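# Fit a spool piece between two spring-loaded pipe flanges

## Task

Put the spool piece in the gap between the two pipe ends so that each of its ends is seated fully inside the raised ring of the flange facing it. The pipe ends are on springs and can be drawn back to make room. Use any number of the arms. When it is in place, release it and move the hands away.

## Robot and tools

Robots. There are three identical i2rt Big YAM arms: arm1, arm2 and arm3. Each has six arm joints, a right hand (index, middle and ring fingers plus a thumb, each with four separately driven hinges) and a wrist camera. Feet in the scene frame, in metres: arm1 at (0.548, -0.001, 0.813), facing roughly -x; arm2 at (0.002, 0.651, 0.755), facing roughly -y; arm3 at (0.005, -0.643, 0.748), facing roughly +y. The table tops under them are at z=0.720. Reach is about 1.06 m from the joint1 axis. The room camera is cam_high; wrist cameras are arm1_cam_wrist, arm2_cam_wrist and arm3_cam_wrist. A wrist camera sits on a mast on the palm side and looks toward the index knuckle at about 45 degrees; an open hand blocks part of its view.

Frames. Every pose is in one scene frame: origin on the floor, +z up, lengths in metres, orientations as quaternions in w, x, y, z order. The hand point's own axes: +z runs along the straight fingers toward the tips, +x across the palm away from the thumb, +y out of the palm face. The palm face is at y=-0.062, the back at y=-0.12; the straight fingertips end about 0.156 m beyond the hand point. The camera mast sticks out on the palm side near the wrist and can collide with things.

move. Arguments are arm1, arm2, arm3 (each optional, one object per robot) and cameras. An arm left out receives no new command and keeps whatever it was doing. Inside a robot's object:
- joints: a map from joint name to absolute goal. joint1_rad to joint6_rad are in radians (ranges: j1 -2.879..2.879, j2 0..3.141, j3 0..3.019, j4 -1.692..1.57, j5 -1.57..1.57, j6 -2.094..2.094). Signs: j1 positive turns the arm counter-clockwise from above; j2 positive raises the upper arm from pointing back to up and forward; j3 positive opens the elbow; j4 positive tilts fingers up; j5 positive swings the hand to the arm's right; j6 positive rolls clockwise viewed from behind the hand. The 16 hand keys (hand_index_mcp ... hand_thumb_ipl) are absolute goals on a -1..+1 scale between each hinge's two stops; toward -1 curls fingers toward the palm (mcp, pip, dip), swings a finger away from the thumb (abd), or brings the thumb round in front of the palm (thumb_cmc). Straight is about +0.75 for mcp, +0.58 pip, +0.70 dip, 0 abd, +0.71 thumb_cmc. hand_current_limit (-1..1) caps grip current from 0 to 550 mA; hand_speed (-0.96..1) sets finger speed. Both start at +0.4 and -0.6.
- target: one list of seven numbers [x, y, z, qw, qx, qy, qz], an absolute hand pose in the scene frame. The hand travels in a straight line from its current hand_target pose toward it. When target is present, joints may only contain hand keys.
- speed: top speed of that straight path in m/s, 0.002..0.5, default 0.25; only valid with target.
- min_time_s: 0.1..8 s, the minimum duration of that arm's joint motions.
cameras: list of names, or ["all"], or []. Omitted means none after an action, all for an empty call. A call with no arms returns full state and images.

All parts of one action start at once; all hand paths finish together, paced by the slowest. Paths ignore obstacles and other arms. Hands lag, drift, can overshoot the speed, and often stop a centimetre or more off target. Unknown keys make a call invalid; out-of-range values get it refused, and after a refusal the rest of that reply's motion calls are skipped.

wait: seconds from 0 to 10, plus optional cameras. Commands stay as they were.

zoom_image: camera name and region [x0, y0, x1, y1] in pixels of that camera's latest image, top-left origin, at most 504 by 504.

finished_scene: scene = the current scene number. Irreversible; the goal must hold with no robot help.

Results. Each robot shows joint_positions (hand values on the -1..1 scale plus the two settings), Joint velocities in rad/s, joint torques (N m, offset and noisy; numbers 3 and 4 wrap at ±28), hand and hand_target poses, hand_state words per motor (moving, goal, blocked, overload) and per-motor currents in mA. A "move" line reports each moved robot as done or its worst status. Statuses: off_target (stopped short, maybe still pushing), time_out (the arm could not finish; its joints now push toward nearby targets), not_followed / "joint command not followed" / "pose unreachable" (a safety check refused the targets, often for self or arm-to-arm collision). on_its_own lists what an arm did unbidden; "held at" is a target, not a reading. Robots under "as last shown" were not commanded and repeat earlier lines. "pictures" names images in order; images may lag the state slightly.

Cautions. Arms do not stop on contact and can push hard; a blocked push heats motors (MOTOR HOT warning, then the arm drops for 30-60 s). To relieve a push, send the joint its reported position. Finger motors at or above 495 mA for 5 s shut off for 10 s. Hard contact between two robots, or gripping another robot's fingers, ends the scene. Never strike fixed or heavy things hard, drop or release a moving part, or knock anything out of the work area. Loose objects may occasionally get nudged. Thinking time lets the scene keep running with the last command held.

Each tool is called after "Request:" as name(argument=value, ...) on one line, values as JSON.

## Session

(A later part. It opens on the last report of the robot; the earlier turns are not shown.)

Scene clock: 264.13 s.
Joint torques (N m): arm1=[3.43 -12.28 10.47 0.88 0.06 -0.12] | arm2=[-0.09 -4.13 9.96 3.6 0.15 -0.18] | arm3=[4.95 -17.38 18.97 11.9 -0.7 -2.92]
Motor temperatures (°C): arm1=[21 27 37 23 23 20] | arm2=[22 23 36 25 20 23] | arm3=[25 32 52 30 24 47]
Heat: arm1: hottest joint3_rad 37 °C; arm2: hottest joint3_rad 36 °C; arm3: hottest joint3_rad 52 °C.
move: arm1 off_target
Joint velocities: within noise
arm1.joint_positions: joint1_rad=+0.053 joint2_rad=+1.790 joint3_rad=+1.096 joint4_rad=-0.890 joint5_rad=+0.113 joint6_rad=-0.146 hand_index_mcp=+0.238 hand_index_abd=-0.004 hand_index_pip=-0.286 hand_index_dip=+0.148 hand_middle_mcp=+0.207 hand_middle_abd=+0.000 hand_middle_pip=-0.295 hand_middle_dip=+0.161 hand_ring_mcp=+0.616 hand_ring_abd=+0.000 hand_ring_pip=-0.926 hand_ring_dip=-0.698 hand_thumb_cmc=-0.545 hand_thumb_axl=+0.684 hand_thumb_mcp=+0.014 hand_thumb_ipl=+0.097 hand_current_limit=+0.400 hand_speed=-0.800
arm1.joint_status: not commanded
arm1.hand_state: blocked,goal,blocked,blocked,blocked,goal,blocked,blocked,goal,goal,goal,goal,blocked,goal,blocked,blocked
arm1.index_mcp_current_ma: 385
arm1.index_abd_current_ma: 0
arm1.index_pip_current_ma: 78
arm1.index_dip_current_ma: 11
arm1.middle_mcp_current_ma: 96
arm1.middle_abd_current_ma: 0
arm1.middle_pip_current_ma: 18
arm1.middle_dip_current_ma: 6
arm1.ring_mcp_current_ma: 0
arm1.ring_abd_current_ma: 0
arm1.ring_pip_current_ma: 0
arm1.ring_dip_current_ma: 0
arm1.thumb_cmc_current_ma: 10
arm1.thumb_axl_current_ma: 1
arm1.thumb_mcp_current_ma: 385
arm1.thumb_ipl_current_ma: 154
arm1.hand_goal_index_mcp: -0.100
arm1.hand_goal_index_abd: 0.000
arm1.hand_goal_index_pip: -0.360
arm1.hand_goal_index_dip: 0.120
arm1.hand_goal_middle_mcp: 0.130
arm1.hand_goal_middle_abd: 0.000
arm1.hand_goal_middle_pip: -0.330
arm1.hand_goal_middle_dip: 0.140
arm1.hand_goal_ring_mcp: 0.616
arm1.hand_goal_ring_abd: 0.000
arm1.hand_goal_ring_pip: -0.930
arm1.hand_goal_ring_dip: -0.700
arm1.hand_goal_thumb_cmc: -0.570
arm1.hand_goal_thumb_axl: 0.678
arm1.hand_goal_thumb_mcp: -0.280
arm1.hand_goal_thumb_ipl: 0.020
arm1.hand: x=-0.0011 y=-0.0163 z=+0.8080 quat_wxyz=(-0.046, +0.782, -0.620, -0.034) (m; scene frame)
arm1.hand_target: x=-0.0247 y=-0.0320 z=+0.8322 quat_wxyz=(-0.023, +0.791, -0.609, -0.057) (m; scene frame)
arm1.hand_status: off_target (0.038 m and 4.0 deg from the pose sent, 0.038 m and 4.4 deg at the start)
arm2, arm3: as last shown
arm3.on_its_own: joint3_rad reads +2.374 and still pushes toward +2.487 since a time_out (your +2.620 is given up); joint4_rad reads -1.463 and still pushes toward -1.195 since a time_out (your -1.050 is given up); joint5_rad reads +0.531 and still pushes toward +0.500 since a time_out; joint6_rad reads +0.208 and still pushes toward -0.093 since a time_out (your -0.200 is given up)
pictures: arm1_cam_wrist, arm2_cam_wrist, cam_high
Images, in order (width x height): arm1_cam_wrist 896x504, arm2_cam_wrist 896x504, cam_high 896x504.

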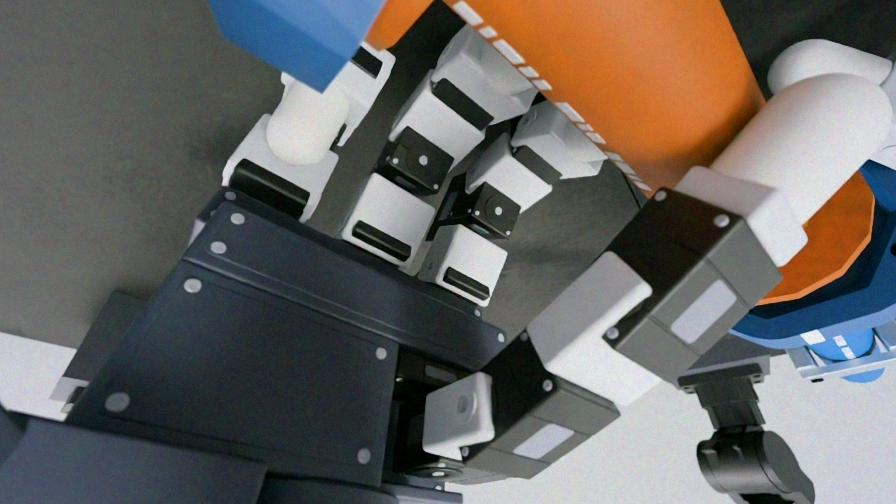

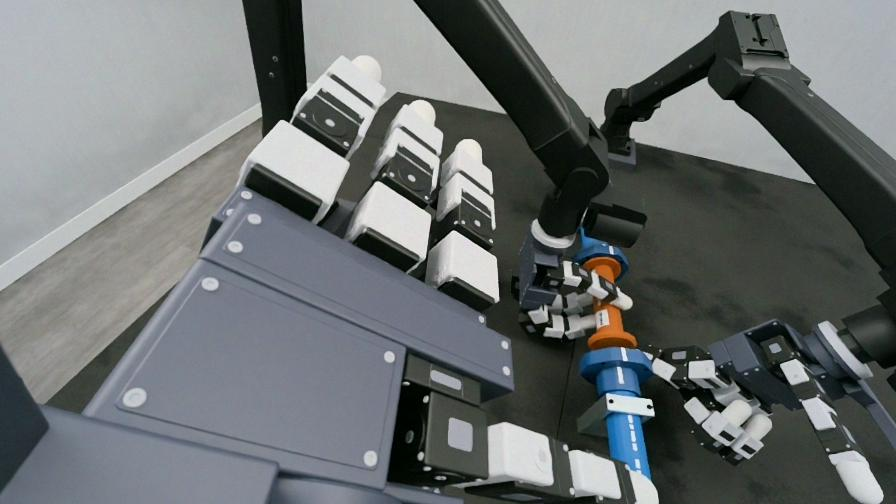

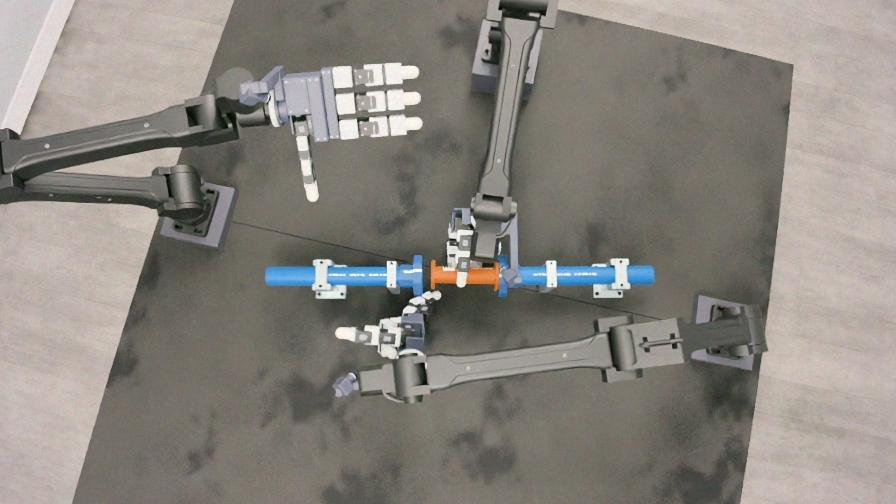

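Request:
move(arm1={"target": [-0.0245, -0.04, 0.8315, -0.0233, 0.798, -0.602, -0.0567], "speed": 0.05}, cameras=["cam_high", "arm2_cam_wrist", "arm1_cam_wrist"])

Request:
zoom_image(camera="cam_high", region=[400, 200, 520, 320])

Request:
zoom_image(camera="arm2_cam_wrist", region=[560, 235, 640, 295])

Request:
zoom_image(camera="arm1_cam_wrist", region=[590, 80, 896, 350])

Scene clock: 266.33 s.
Joint torques (N m): arm1=[3.96 -12.45 10.15 0.91 -0.05 -0.26] | arm2=[-0.21 -3.9 9.95 3.59 0.14 -0.18] | arm3=[5.13 -17.67 19.03 11.75 -0.72 -2.93]
Motor temperatures (°C): arm1=[21 27 37 23 22 20] | arm2=[22 23 36 25 20 23] | arm3=[25 32 52 30 24 47]
Heat: arm1: hottest joint3_rad 37 °C; arm2: hottest joint3_rad 36 °C; arm3: hottest joint3_rad 52 °C.
move: arm1 off_target
Joint velocities: within noise
arm1.joint_positions: joint1_rad=+0.058 joint2_rad=+1.790 joint3_rad=+1.096 joint4_rad=-0.890 joint5_rad=+0.117 joint6_rad=-0.142 hand_index_mcp=+0.238 hand_index_abd=-0.004 hand_index_pip=-0.286 hand_index_dip=+0.148 hand_middle_mcp=+0.207 hand_middle_abd=+0.001 hand_middle_pip=-0.295 hand_middle_dip=+0.161 hand_ring_mcp=+0.616 hand_ring_abd=+0.000 hand_ring_pip=-0.926 hand_ring_dip=-0.698 hand_thumb_cmc=-0.544 hand_thumb_axl=+0.685 hand_thumb_mcp=+0.014 hand_thumb_ipl=+0.096 hand_current_limit=+0.400 hand_speed=-0.800
arm1.joint_status: not commanded
arm1.hand_state: blocked,goal,blocked,blocked,blocked,goal,blocked,blocked,goal,goal,goal,goal,blocked,goal,blocked,blocked
arm1.index_mcp_current_ma: 385
arm1.index_abd_current_ma: 0
arm1.index_pip_current_ma: 78
arm1.index_dip_current_ma: 11
arm1.middle_mcp_current_ma: 96
arm1.middle_abd_current_ma: 0
arm1.middle_pip_current_ma: 18
arm1.middle_dip_current_ma: 6
arm1.ring_mcp_current_ma: 0
arm1.ring_abd_current_ma: 0
arm1.ring_pip_current_ma: 0
arm1.ring_dip_current_ma: 0
arm1.thumb_cmc_current_ma: 10
arm1.thumb_axl_current_ma: 1
arm1.thumb_mcp_current_ma: 385
arm1.thumb_ipl_current_ma: 151
arm1.hand_goal_index_mcp: -0.100
arm1.hand_goal_index_abd: 0.000
arm1.hand_goal_index_pip: -0.360
arm1.hand_goal_index_dip: 0.120
arm1.hand_goal_middle_mcp: 0.130
arm1.hand_goal_middle_abd: 0.000
arm1.hand_goal_middle_pip: -0.330
arm1.hand_goal_middle_dip: 0.140
arm1.hand_goal_ring_mcp: 0.616
arm1.hand_goal_ring_abd: 0.000
arm1.hand_goal_ring_pip: -0.930
arm1.hand_goal_ring_dip: -0.700
arm1.hand_goal_thumb_cmc: -0.570
arm1.hand_goal_thumb_axl: 0.678
arm1.hand_goal_thumb_mcp: -0.280
arm1.hand_goal_thumb_ipl: 0.020
arm1.hand: x=-0.0011 y=-0.0177 z=+0.8082 quat_wxyz=(-0.047, +0.782, -0.620, -0.036) (m; scene frame)
arm1.hand_target: x=-0.0229 y=-0.0400 z=+0.8322 quat_wxyz=(-0.023, +0.797, -0.601, -0.057) (m; scene frame)
arm1.hand_status: off_target (0.040 m and 4.6 deg from the pose sent, 0.041 m and 4.6 deg at the start)
arm2, arm3: as last shown
arm3.on_its_own: joint3_rad reads +2.374 and still pushes toward +2.487 since a time_out (your +2.620 is given up); joint4_rad reads -1.463 and still pushes toward -1.195 since a time_out (your -1.050 is given up); joint5_rad reads +0.531 and still pushes toward +0.500 since a time_out; joint6_rad reads +0.208 and still pushes toward -0.093 since a time_out (your -0.200 is given up)
pictures: arm1_cam_wrist, arm2_cam_wrist, cam_high
Images, in order (width x height): arm1_cam_wrist 896x504, arm2_cam_wrist 896x504, cam_high 896x504.

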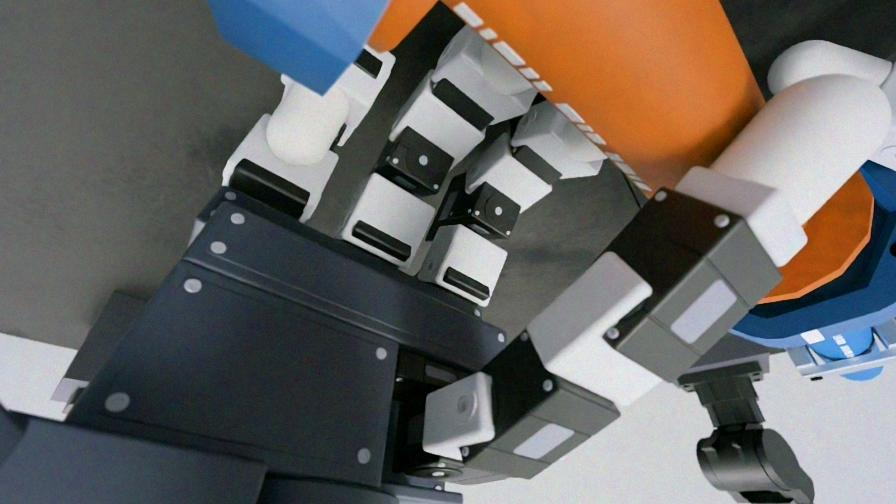

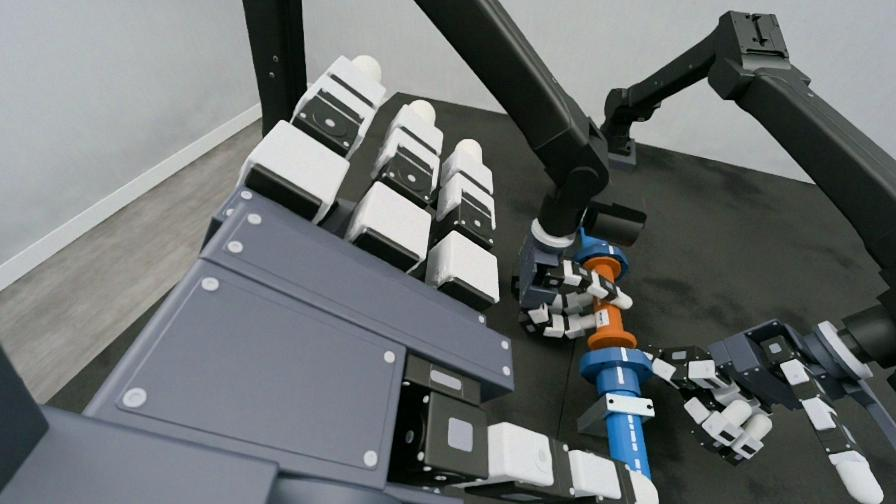

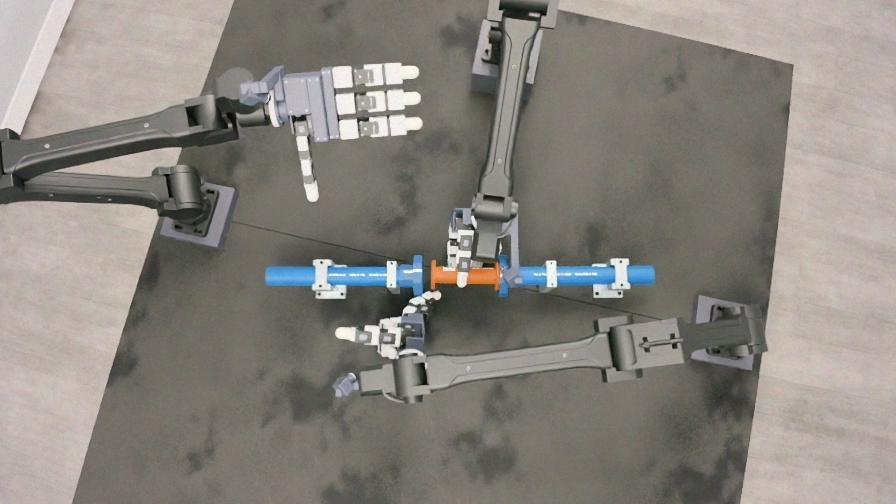

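Scaled by 4.200 from the camera's 896x504 image, which has a finer 1280x720 frame.

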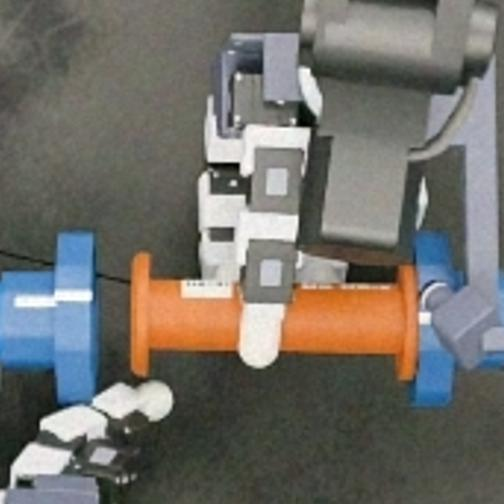

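Scaled by 6.300 from the camera's 896x504 image, which has a finer 1280x720 frame.

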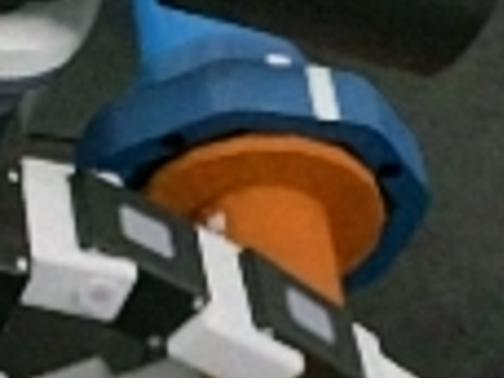

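Scaled by 1.647 from the camera's 896x504 image, which has a finer 1280x720 frame.

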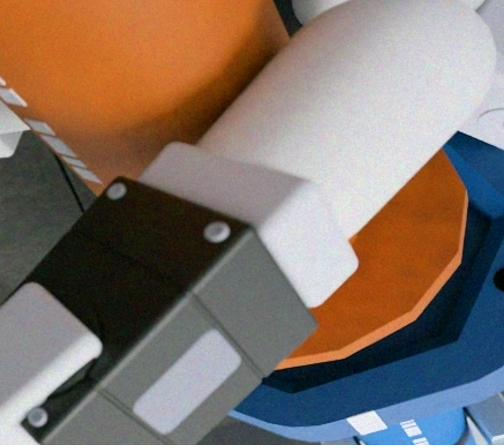

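Request:
zoom_image(camera="arm1_cam_wrist", region=[716, 150, 896, 360])

Request:
zoom_image(camera="arm2_cam_wrist", region=[568, 240, 632, 288])

Request:
zoom_image(camera="cam_high", region=[480, 240, 530, 310])

Scaled by 2.400 from the camera's 896x504 image, which has a finer 1280x720 frame.

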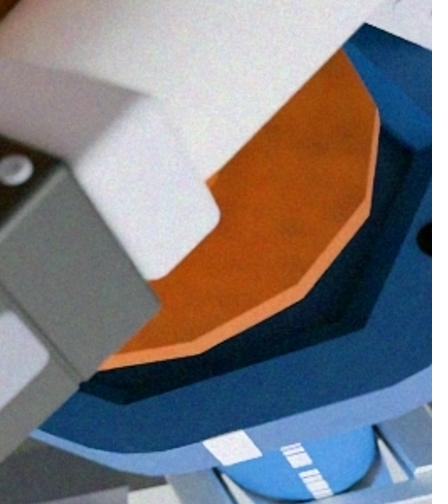

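Scaled by 7.875 from the camera's 896x504 image, which has a finer 1280x720 frame.

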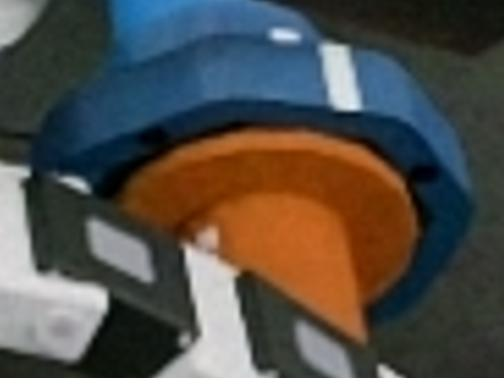

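Scaled by 7.200 from the camera's 896x504 image, which has a finer 1280x720 frame.

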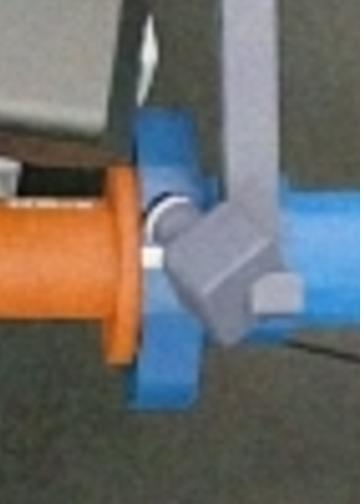

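Request:
move(arm1={"target": [-0.025, -0.028, 0.822, -0.0233, 0.795, -0.606, -0.0567], "speed": 0.05}, cameras=["cam_high", "arm2_cam_wrist", "arm1_cam_wrist"])

Request:
zoom_image(camera="cam_high", region=[400, 200, 520, 320])

Request:
zoom_image(camera="arm2_cam_wrist", region=[568, 240, 632, 288])

Request:
zoom_image(camera="arm2_cam_wrist", region=[570, 320, 670, 395])

Scene clock: 281.47 s.
Joint torques (N m): arm1=[2.32 -11.87 9.43 1.68 -0.04 -0.29] | arm2=[-0.21 -4.07 9.96 3.58 0.14 -0.17] | arm3=[5.13 -17.49 19.1 11.79 -0.69 -2.92]
Motor temperatures (°C): arm1=[21 28 37 23 22 20] | arm2=[22 23 36 25 20 23] | arm3=[25 32 52 30 24 49]
Heat: arm1: hottest joint3_rad 37 °C; arm2: hottest joint3_rad 36 °C; arm3: hottest joint3_rad 52 °C.
move: arm1 off_target
Joint velocities: within noise
arm1.joint_positions: joint1_rad=+0.058 joint2_rad=+1.796 joint3_rad=+1.096 joint4_rad=-0.880 joint5_rad=+0.116 joint6_rad=-0.153 hand_index_mcp=+0.238 hand_index_abd=-0.004 hand_index_pip=-0.286 hand_index_dip=+0.148 hand_middle_mcp=+0.207 hand_middle_abd=+0.001 hand_middle_pip=-0.295 hand_middle_dip=+0.161 hand_ring_mcp=+0.616 hand_ring_abd=+0.000 hand_ring_pip=-0.926 hand_ring_dip=-0.698 hand_thumb_cmc=-0.544 hand_thumb_axl=+0.685 hand_thumb_mcp=+0.014 hand_thumb_ipl=+0.096 hand_current_limit=+0.400 hand_speed=-0.800
arm1.joint_status: not commanded
arm1.hand_state: blocked,goal,blocked,blocked,blocked,goal,blocked,blocked,goal,goal,goal,goal,blocked,goal,blocked,blocked
arm1.index_mcp_current_ma: 385
arm1.index_abd_current_ma: 0
arm1.index_pip_current_ma: 79
arm1.index_dip_current_ma: 11
arm1.middle_mcp_current_ma: 96
arm1.middle_abd_current_ma: 0
arm1.middle_pip_current_ma: 18
arm1.middle_dip_current_ma: 6
arm1.ring_mcp_current_ma: 0
arm1.ring_abd_current_ma: 0
arm1.ring_pip_current_ma: 0
arm1.ring_dip_current_ma: 0
arm1.thumb_cmc_current_ma: 11
arm1.thumb_axl_current_ma: 1
arm1.thumb_mcp_current_ma: 385
arm1.thumb_ipl_current_ma: 151
arm1.hand_goal_index_mcp: -0.100
arm1.hand_goal_index_abd: 0.000
arm1.hand_goal_index_pip: -0.360
arm1.hand_goal_index_dip: 0.120
arm1.hand_goal_middle_mcp: 0.130
arm1.hand_goal_middle_abd: 0.000
arm1.hand_goal_middle_pip: -0.330
arm1.hand_goal_middle_dip: 0.140
arm1.hand_goal_ring_mcp: 0.616
arm1.hand_goal_ring_abd: 0.000
arm1.hand_goal_ring_pip: -0.930
arm1.hand_goal_ring_dip: -0.700
arm1.hand_goal_thumb_cmc: -0.570
arm1.hand_goal_thumb_axl: 0.678
arm1.hand_goal_thumb_mcp: -0.280
arm1.hand_goal_thumb_ipl: 0.020
arm1.hand: x=-0.0027 y=-0.0190 z=+0.8057 quat_wxyz=(-0.046, +0.785, -0.616, -0.036) (m; scene frame)
arm1.hand_target: x=-0.0240 y=-0.0280 z=+0.8228 quat_wxyz=(-0.023, +0.794, -0.605, -0.057) (m; scene frame)
arm1.hand_status: off_target (0.029 m and 3.8 deg from the pose sent, 0.029 m and 4.3 deg at the start)
arm2, arm3: as last shown
arm3.on_its_own: joint3_rad reads +2.374 and still pushes toward +2.487 since a time_out (your +2.620 is given up); joint4_rad reads -1.463 and still pushes toward -1.195 since a time_out (your -1.050 is given up); joint5_rad reads +0.531 and still pushes toward +0.500 since a time_out; joint6_rad reads +0.208 and still pushes toward -0.093 since a time_out (your -0.200 is given up)
pictures: arm1_cam_wrist, arm2_cam_wrist, cam_high
Images, in order (width x height): arm1_cam_wrist 896x504, arm2_cam_wrist 896x504, cam_high 896x504.

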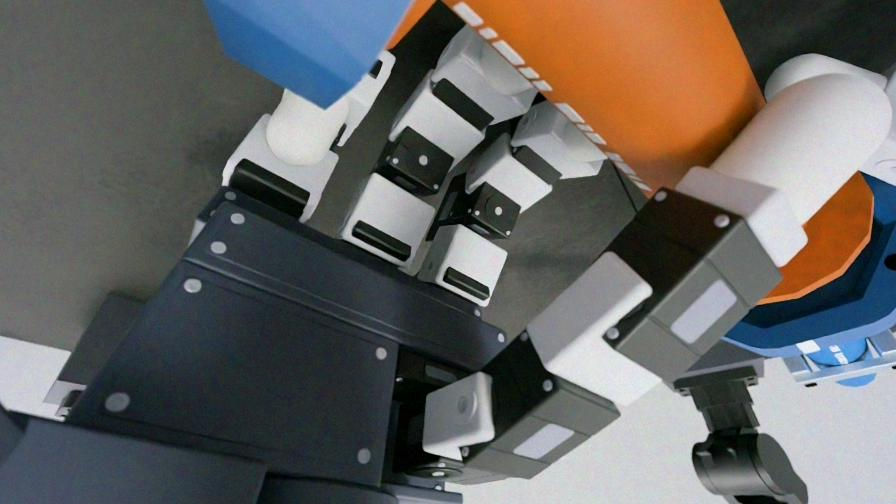

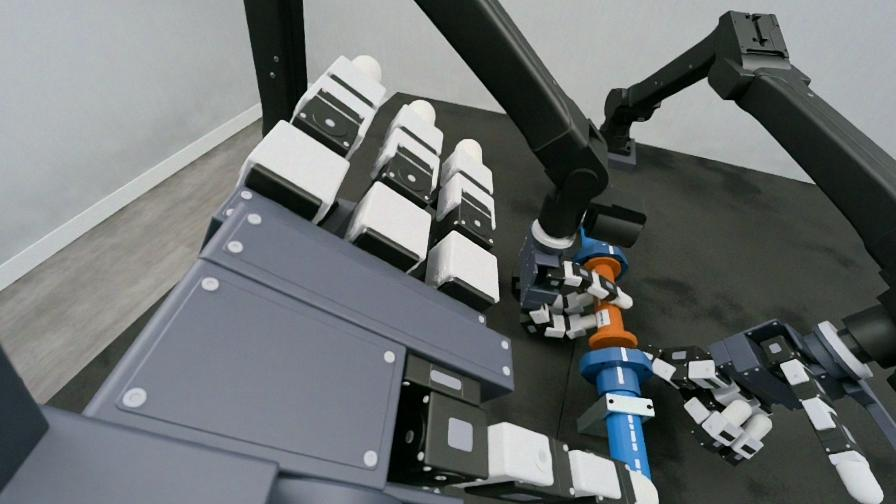

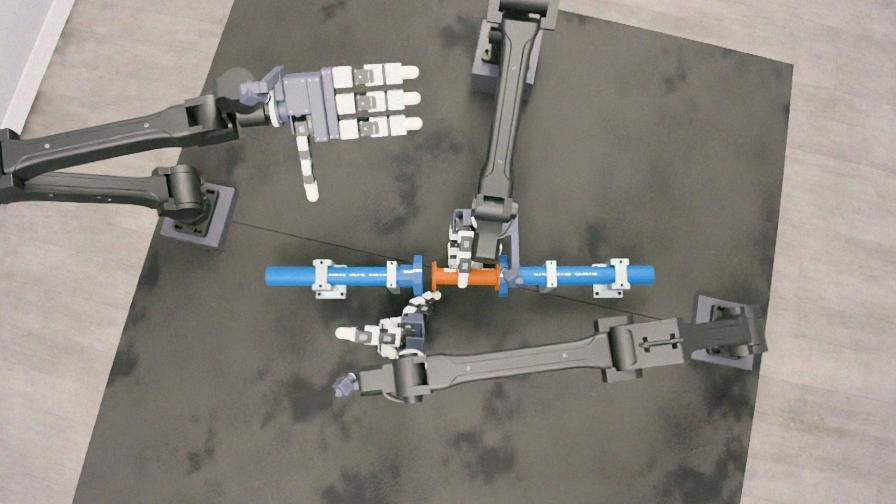

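Scaled by 4.200 from the camera's 896x504 image, which has a finer 1280x720 frame.

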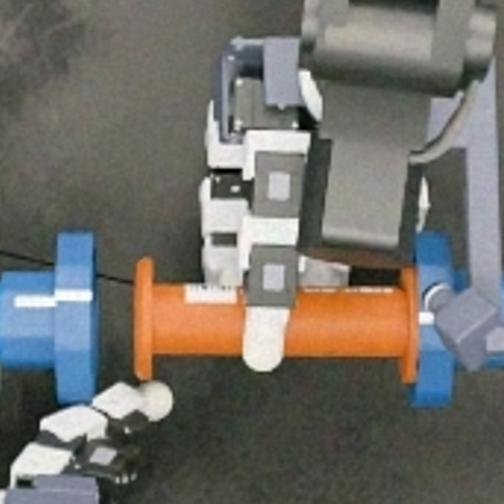

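Scaled by 7.875 from the camera's 896x504 image, which has a finer 1280x720 frame.

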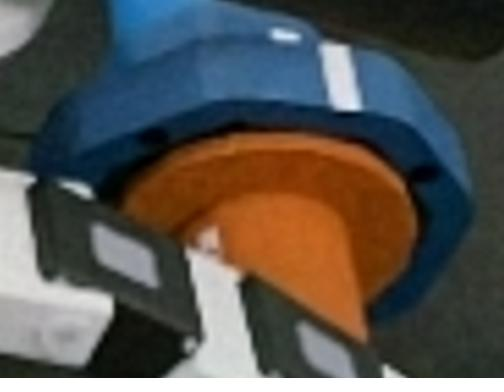

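Scaled by 5.040 from the camera's 896x504 image, which has a finer 1280x720 frame.

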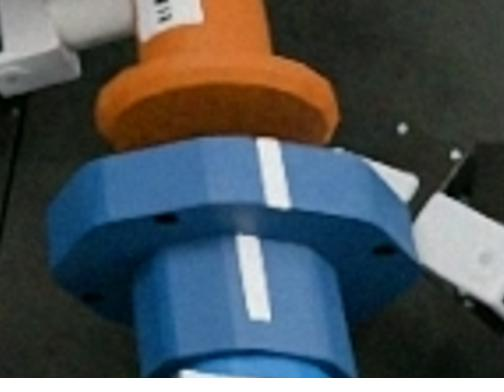

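Request:
move(arm1={"target": [-0.026, -0.016, 0.813, -0.0233, 0.795, -0.606, -0.0567], "speed": 0.05}, cameras=["cam_high", "arm2_cam_wrist"])

Request:
zoom_image(camera="cam_high", region=[400, 200, 520, 320])

Request:
zoom_image(camera="arm2_cam_wrist", region=[568, 240, 632, 288])

Request:
zoom_image(camera="arm2_cam_wrist", region=[570, 320, 670, 395])

Scene clock: 284.23 s.
Joint torques (N m): arm1=[1.55 -11.69 8.83 1.66 0.06 -0.14] | arm2=[-0.21 -3.96 9.98 3.63 0.14 -0.18] | arm3=[4.89 -17.44 18.99 11.79 -0.7 -2.92]
Motor temperatures (°C): arm1=[21 28 37 23 22 20] | arm2=[22 23 36 25 20 23] | arm3=[25 32 52 31 24 49]
Heat: arm1: hottest joint3_rad 37 °C; arm2: hottest joint3_rad 36 °C; arm3: hottest joint3_rad 52 °C.
move: arm1 off_target
Joint velocities: within noise
arm1.joint_positions: joint1_rad=+0.046 joint2_rad=+1.808 joint3_rad=+1.096 joint4_rad=-0.854 joint5_rad=+0.111 joint6_rad=-0.192 hand_index_mcp=+0.238 hand_index_abd=-0.004 hand_index_pip=-0.286 hand_index_dip=+0.148 hand_middle_mcp=+0.207 hand_middle_abd=+0.001 hand_middle_pip=-0.295 hand_middle_dip=+0.156 hand_ring_mcp=+0.616 hand_ring_abd=+0.000 hand_ring_pip=-0.926 hand_ring_dip=-0.698 hand_thumb_cmc=-0.544 hand_thumb_axl=+0.685 hand_thumb_mcp=+0.014 hand_thumb_ipl=+0.096 hand_current_limit=+0.400 hand_speed=-0.800
arm1.joint_status: not commanded
arm1.hand_state: blocked,goal,blocked,blocked,blocked,goal,blocked,goal,goal,goal,goal,goal,blocked,goal,blocked,blocked
arm1.index_mcp_current_ma: 385
arm1.index_abd_current_ma: 0
arm1.index_pip_current_ma: 79
arm1.index_dip_current_ma: 11
arm1.middle_mcp_current_ma: 96
arm1.middle_abd_current_ma: 0
arm1.middle_pip_current_ma: 18
arm1.middle_dip_current_ma: 4
arm1.ring_mcp_current_ma: 0
arm1.ring_abd_current_ma: 0
arm1.ring_pip_current_ma: 0
arm1.ring_dip_current_ma: 0
arm1.thumb_cmc_current_ma: 11
arm1.thumb_axl_current_ma: 1
arm1.thumb_mcp_current_ma: 385
arm1.thumb_ipl_current_ma: 151
arm1.hand_goal_index_mcp: -0.100
arm1.hand_goal_index_abd: 0.000
arm1.hand_goal_index_pip: -0.360
arm1.hand_goal_index_dip: 0.120
arm1.hand_goal_middle_mcp: 0.130
arm1.hand_goal_middle_abd: 0.000
arm1.hand_goal_middle_pip: -0.330
arm1.hand_goal_middle_dip: 0.140
arm1.hand_goal_ring_mcp: 0.616
arm1.hand_goal_ring_abd: 0.000
arm1.hand_goal_ring_pip: -0.930
arm1.hand_goal_ring_dip: -0.700
arm1.hand_goal_thumb_cmc: -0.570
arm1.hand_goal_thumb_axl: 0.678
arm1.hand_goal_thumb_mcp: -0.280
arm1.hand_goal_thumb_ipl: 0.020
arm1.hand: x=-0.0075 y=-0.0169 z=+0.8009 quat_wxyz=(-0.040, +0.794, -0.606, -0.039) (m; scene frame)
arm1.hand_target: x=-0.0254 y=-0.0160 z=+0.8135 quat_wxyz=(-0.023, +0.794, -0.605, -0.057) (m; scene frame)
arm1.hand_status: off_target (0.022 m and 2.8 deg from the pose sent, 0.025 m and 3.8 deg at the start)
arm2, arm3: as last shown
arm3.on_its_own: joint3_rad reads +2.374 and still pushes toward +2.487 since a time_out (your +2.620 is given up); joint4_rad reads -1.463 and still pushes toward -1.195 since a time_out (your -1.050 is given up); joint5_rad reads +0.531 and still pushes toward +0.500 since a time_out; joint6_rad reads +0.208 and still pushes toward -0.093 since a time_out (your -0.200 is given up)
pictures: arm2_cam_wrist, cam_high
Images, in order (width x height): arm2_cam_wrist 896x504, cam_high 896x504.

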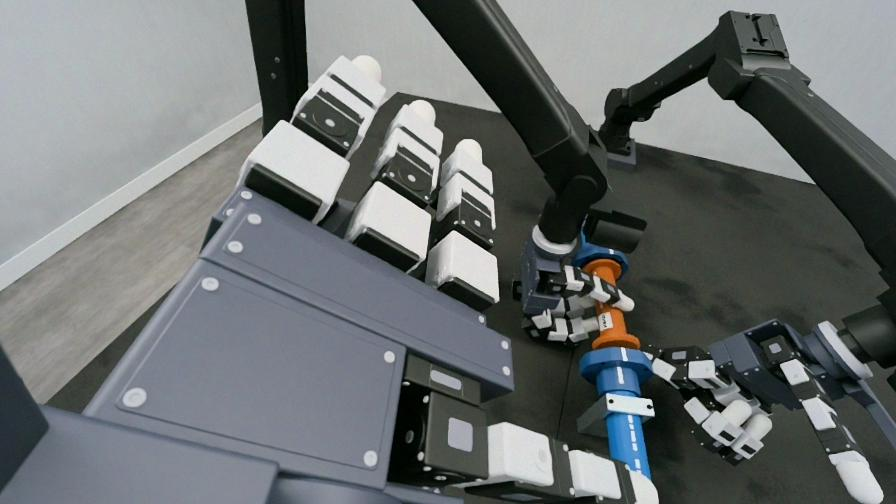

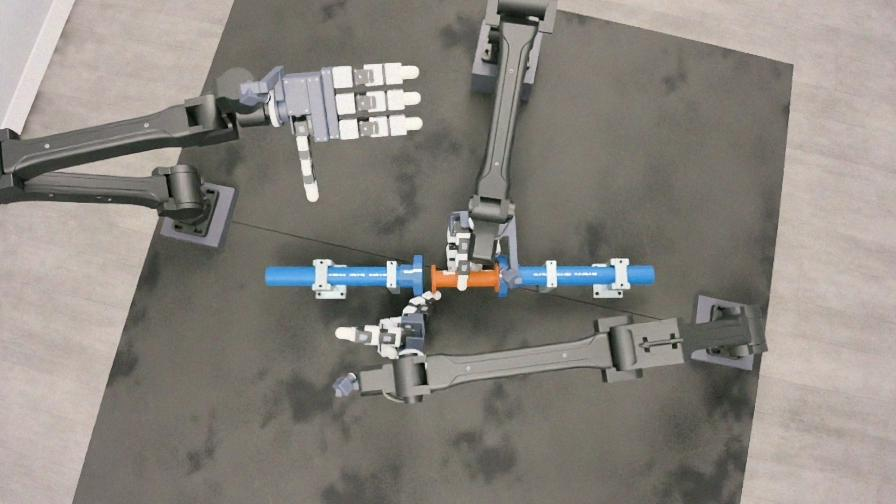

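Scaled by 4.200 from the camera's 896x504 image, which has a finer 1280x720 frame.

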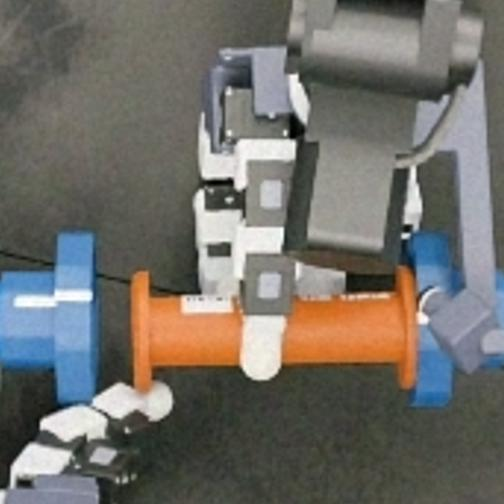

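Scaled by 7.875 from the camera's 896x504 image, which has a finer 1280x720 frame.

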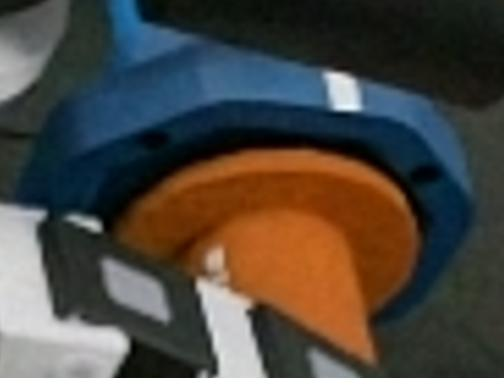

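Scaled by 5.040 from the camera's 896x504 image, which has a finer 1280x720 frame.

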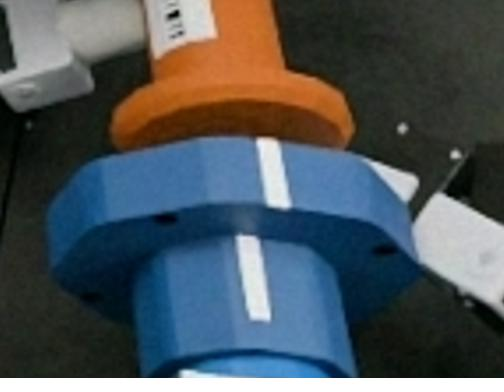

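Request:
move(arm1={"target": [-0.012, -0.0145, 0.813, -0.0233, 0.7925, -0.6095, -0.0567], "speed": 0.05}, cameras=["cam_high", "arm2_cam_wrist"])

Request:
zoom_image(camera="cam_high", region=[400, 200, 520, 320])

Request:
zoom_image(camera="arm2_cam_wrist", region=[568, 240, 632, 288])

Request:
zoom_image(camera="arm2_cam_wrist", region=[570, 320, 670, 395])

Scene clock: 286.77 s.
Joint torques (N m): arm1=[1.49 -13.57 6.54 1.54 0.09 -0.03] | arm2=[-0.21 -3.96 9.98 3.58 0.13 -0.18] | arm3=[5.19 -17.73 19 11.81 -0.71 -2.93]
Motor temperatures (°C): arm1=[21 28 37 23 22 20] | arm2=[22 23 36 25 20 23] | arm3=[25 32 52 31 24 49]
Heat: arm1: hottest joint3_rad 37 °C; arm2: hottest joint3_rad 36 °C; arm3: hottest joint3_rad 52 °C.
move: arm1 off_target
Joint velocities: within noise
arm1.joint_positions: joint1_rad=+0.045 joint2_rad=+1.808 joint3_rad=+1.081 joint4_rad=-0.837 joint5_rad=+0.110 joint6_rad=-0.192 hand_index_mcp=+0.238 hand_index_abd=-0.004 hand_index_pip=-0.286 hand_index_dip=+0.148 hand_middle_mcp=+0.207 hand_middle_abd=+0.001 hand_middle_pip=-0.295 hand_middle_dip=+0.156 hand_ring_mcp=+0.616 hand_ring_abd=+0.000 hand_ring_pip=-0.926 hand_ring_dip=-0.698 hand_thumb_cmc=-0.544 hand_thumb_axl=+0.685 hand_thumb_mcp=+0.014 hand_thumb_ipl=+0.096 hand_current_limit=+0.400 hand_speed=-0.800
arm1.joint_status: not commanded
arm1.hand_state: blocked,goal,blocked,blocked,blocked,goal,blocked,goal,goal,goal,goal,goal,blocked,goal,blocked,blocked
arm1.index_mcp_current_ma: 385
arm1.index_abd_current_ma: 0
arm1.index_pip_current_ma: 79
arm1.index_dip_current_ma: 11
arm1.middle_mcp_current_ma: 96
arm1.middle_abd_current_ma: 0
arm1.middle_pip_current_ma: 18
arm1.middle_dip_current_ma: 4
arm1.ring_mcp_current_ma: 0
arm1.ring_abd_current_ma: 0
arm1.ring_pip_current_ma: 0
arm1.ring_dip_current_ma: 0
arm1.thumb_cmc_current_ma: 10
arm1.thumb_axl_current_ma: 1
arm1.thumb_mcp_current_ma: 385
arm1.thumb_ipl_current_ma: 151
arm1.hand_goal_index_mcp: -0.100
arm1.hand_goal_index_abd: 0.000
arm1.hand_goal_index_pip: -0.360
arm1.hand_goal_index_dip: 0.120
arm1.hand_goal_middle_mcp: 0.130
arm1.hand_goal_middle_abd: 0.000
arm1.hand_goal_middle_pip: -0.330
arm1.hand_goal_middle_dip: 0.140
arm1.hand_goal_ring_mcp: 0.616
arm1.hand_goal_ring_abd: 0.000
arm1.hand_goal_ring_pip: -0.930
arm1.hand_goal_ring_dip: -0.700
arm1.hand_goal_thumb_cmc: -0.570
arm1.hand_goal_thumb_axl: 0.678
arm1.hand_goal_thumb_mcp: -0.280
arm1.hand_goal_thumb_ipl: 0.020
arm1.hand: x=-0.0044 y=-0.0164 z=+0.7969 quat_wxyz=(-0.039, +0.793, -0.606, -0.039) (m; scene frame)
arm1.hand_target: x=-0.0119 y=-0.0146 z=+0.8129 quat_wxyz=(-0.023, +0.791, -0.608, -0.056) (m; scene frame)
arm1.hand_status: off_target (0.018 m and 2.7 deg from the pose sent, 0.013 m and 2.8 deg at the start)
arm2, arm3: as last shown
arm3.joint_positions: joint1_rad=+0.345 joint2_rad=+2.419 joint3_rad=+2.374 joint4_rad=-1.463 joint5_rad=+0.531 joint6_rad=+0.208 hand_index_mcp=+1.007 hand_index_abd=+0.123 hand_index_pip=+0.999 hand_index_dip=+0.588 hand_middle_mcp=+0.623 hand_middle_abd=+0.000 hand_middle_pip=-0.925 hand_middle_dip=-0.697 hand_ring_mcp=+0.623 hand_ring_abd=+0.000 hand_ring_pip=-0.925 hand_ring_dip=-0.698 hand_thumb_cmc=-0.573 hand_thumb_axl=+0.677 hand_thumb_mcp=+0.224 hand_thumb_ipl=+0.168 hand_current_limit=+0.700 hand_speed=-0.600
arm3.index_dip_current_ma: -4
arm3.on_its_own: joint3_rad reads +2.374 and still pushes toward +2.487 since a time_out (your +2.620 is given up); joint4_rad reads -1.463 and still pushes toward -1.195 since a time_out (your -1.050 is given up); joint5_rad reads +0.531 and still pushes toward +0.500 since a time_out; joint6_rad reads +0.208 and still pushes toward -0.093 since a time_out (your -0.200 is given up)
pictures: arm2_cam_wrist, cam_high
Images, in order (width x height): arm2_cam_wrist 896x504, cam_high 896x504.

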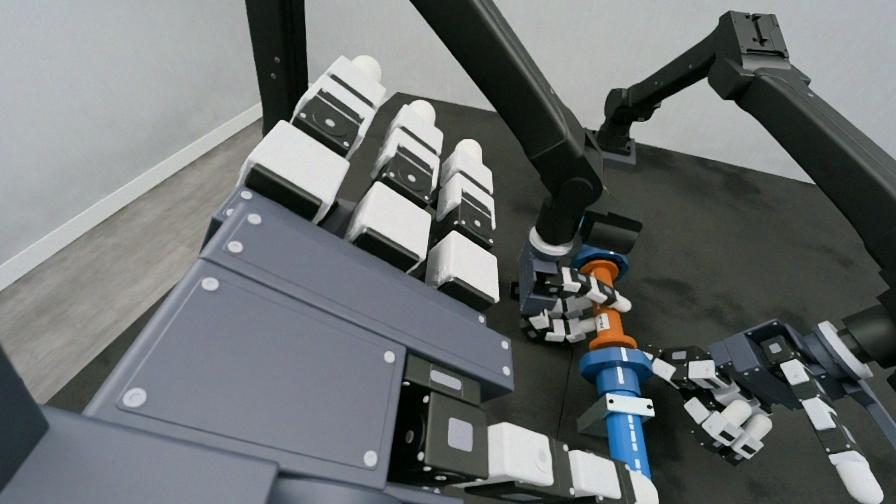

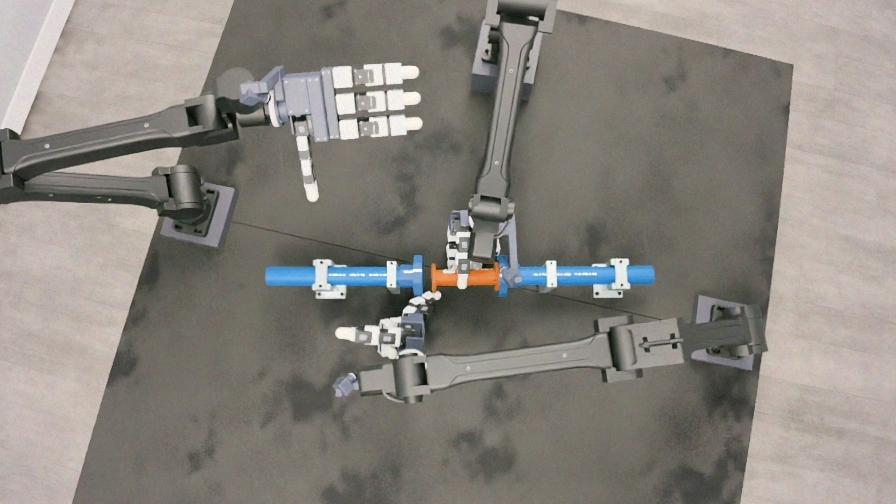

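Scaled by 4.200 from the camera's 896x504 image, which has a finer 1280x720 frame.

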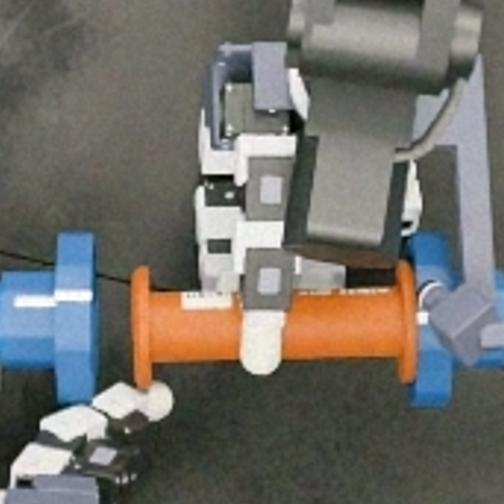

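Scaled by 7.875 from the camera's 896x504 image, which has a finer 1280x720 frame.

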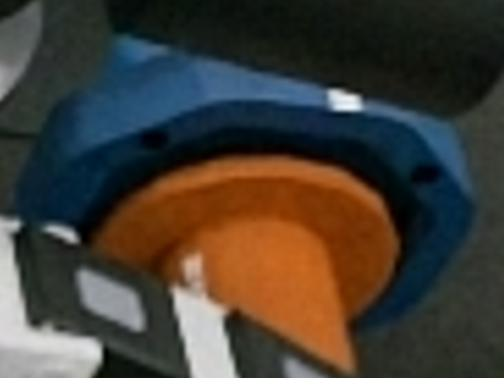

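Scaled by 5.040 from the camera's 896x504 image, which has a finer 1280x720 frame.

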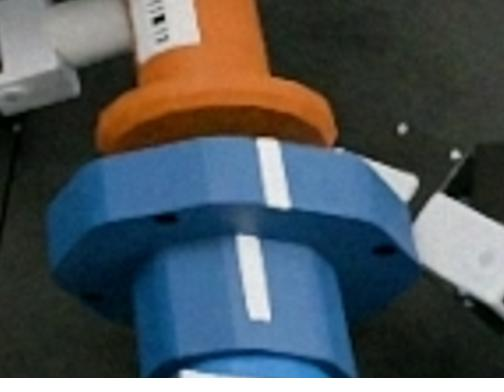

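Request:
zoom_image(camera="arm2_cam_wrist", region=[568, 244, 632, 284])

Request:
zoom_image(camera="cam_high", region=[415, 245, 515, 305])

Scaled by 7.875 from the camera's 896x504 image, which has a finer 1280x720 frame.

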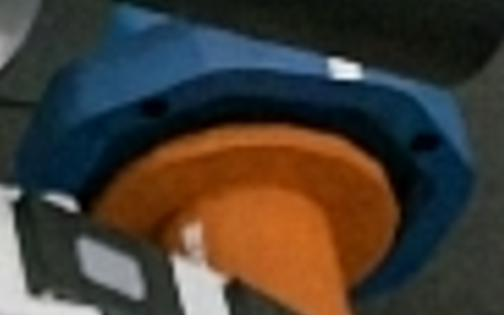

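Scaled by 5.040 from the camera's 896x504 image, which has a finer 1280x720 frame.

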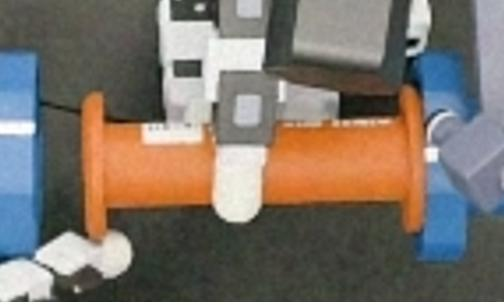

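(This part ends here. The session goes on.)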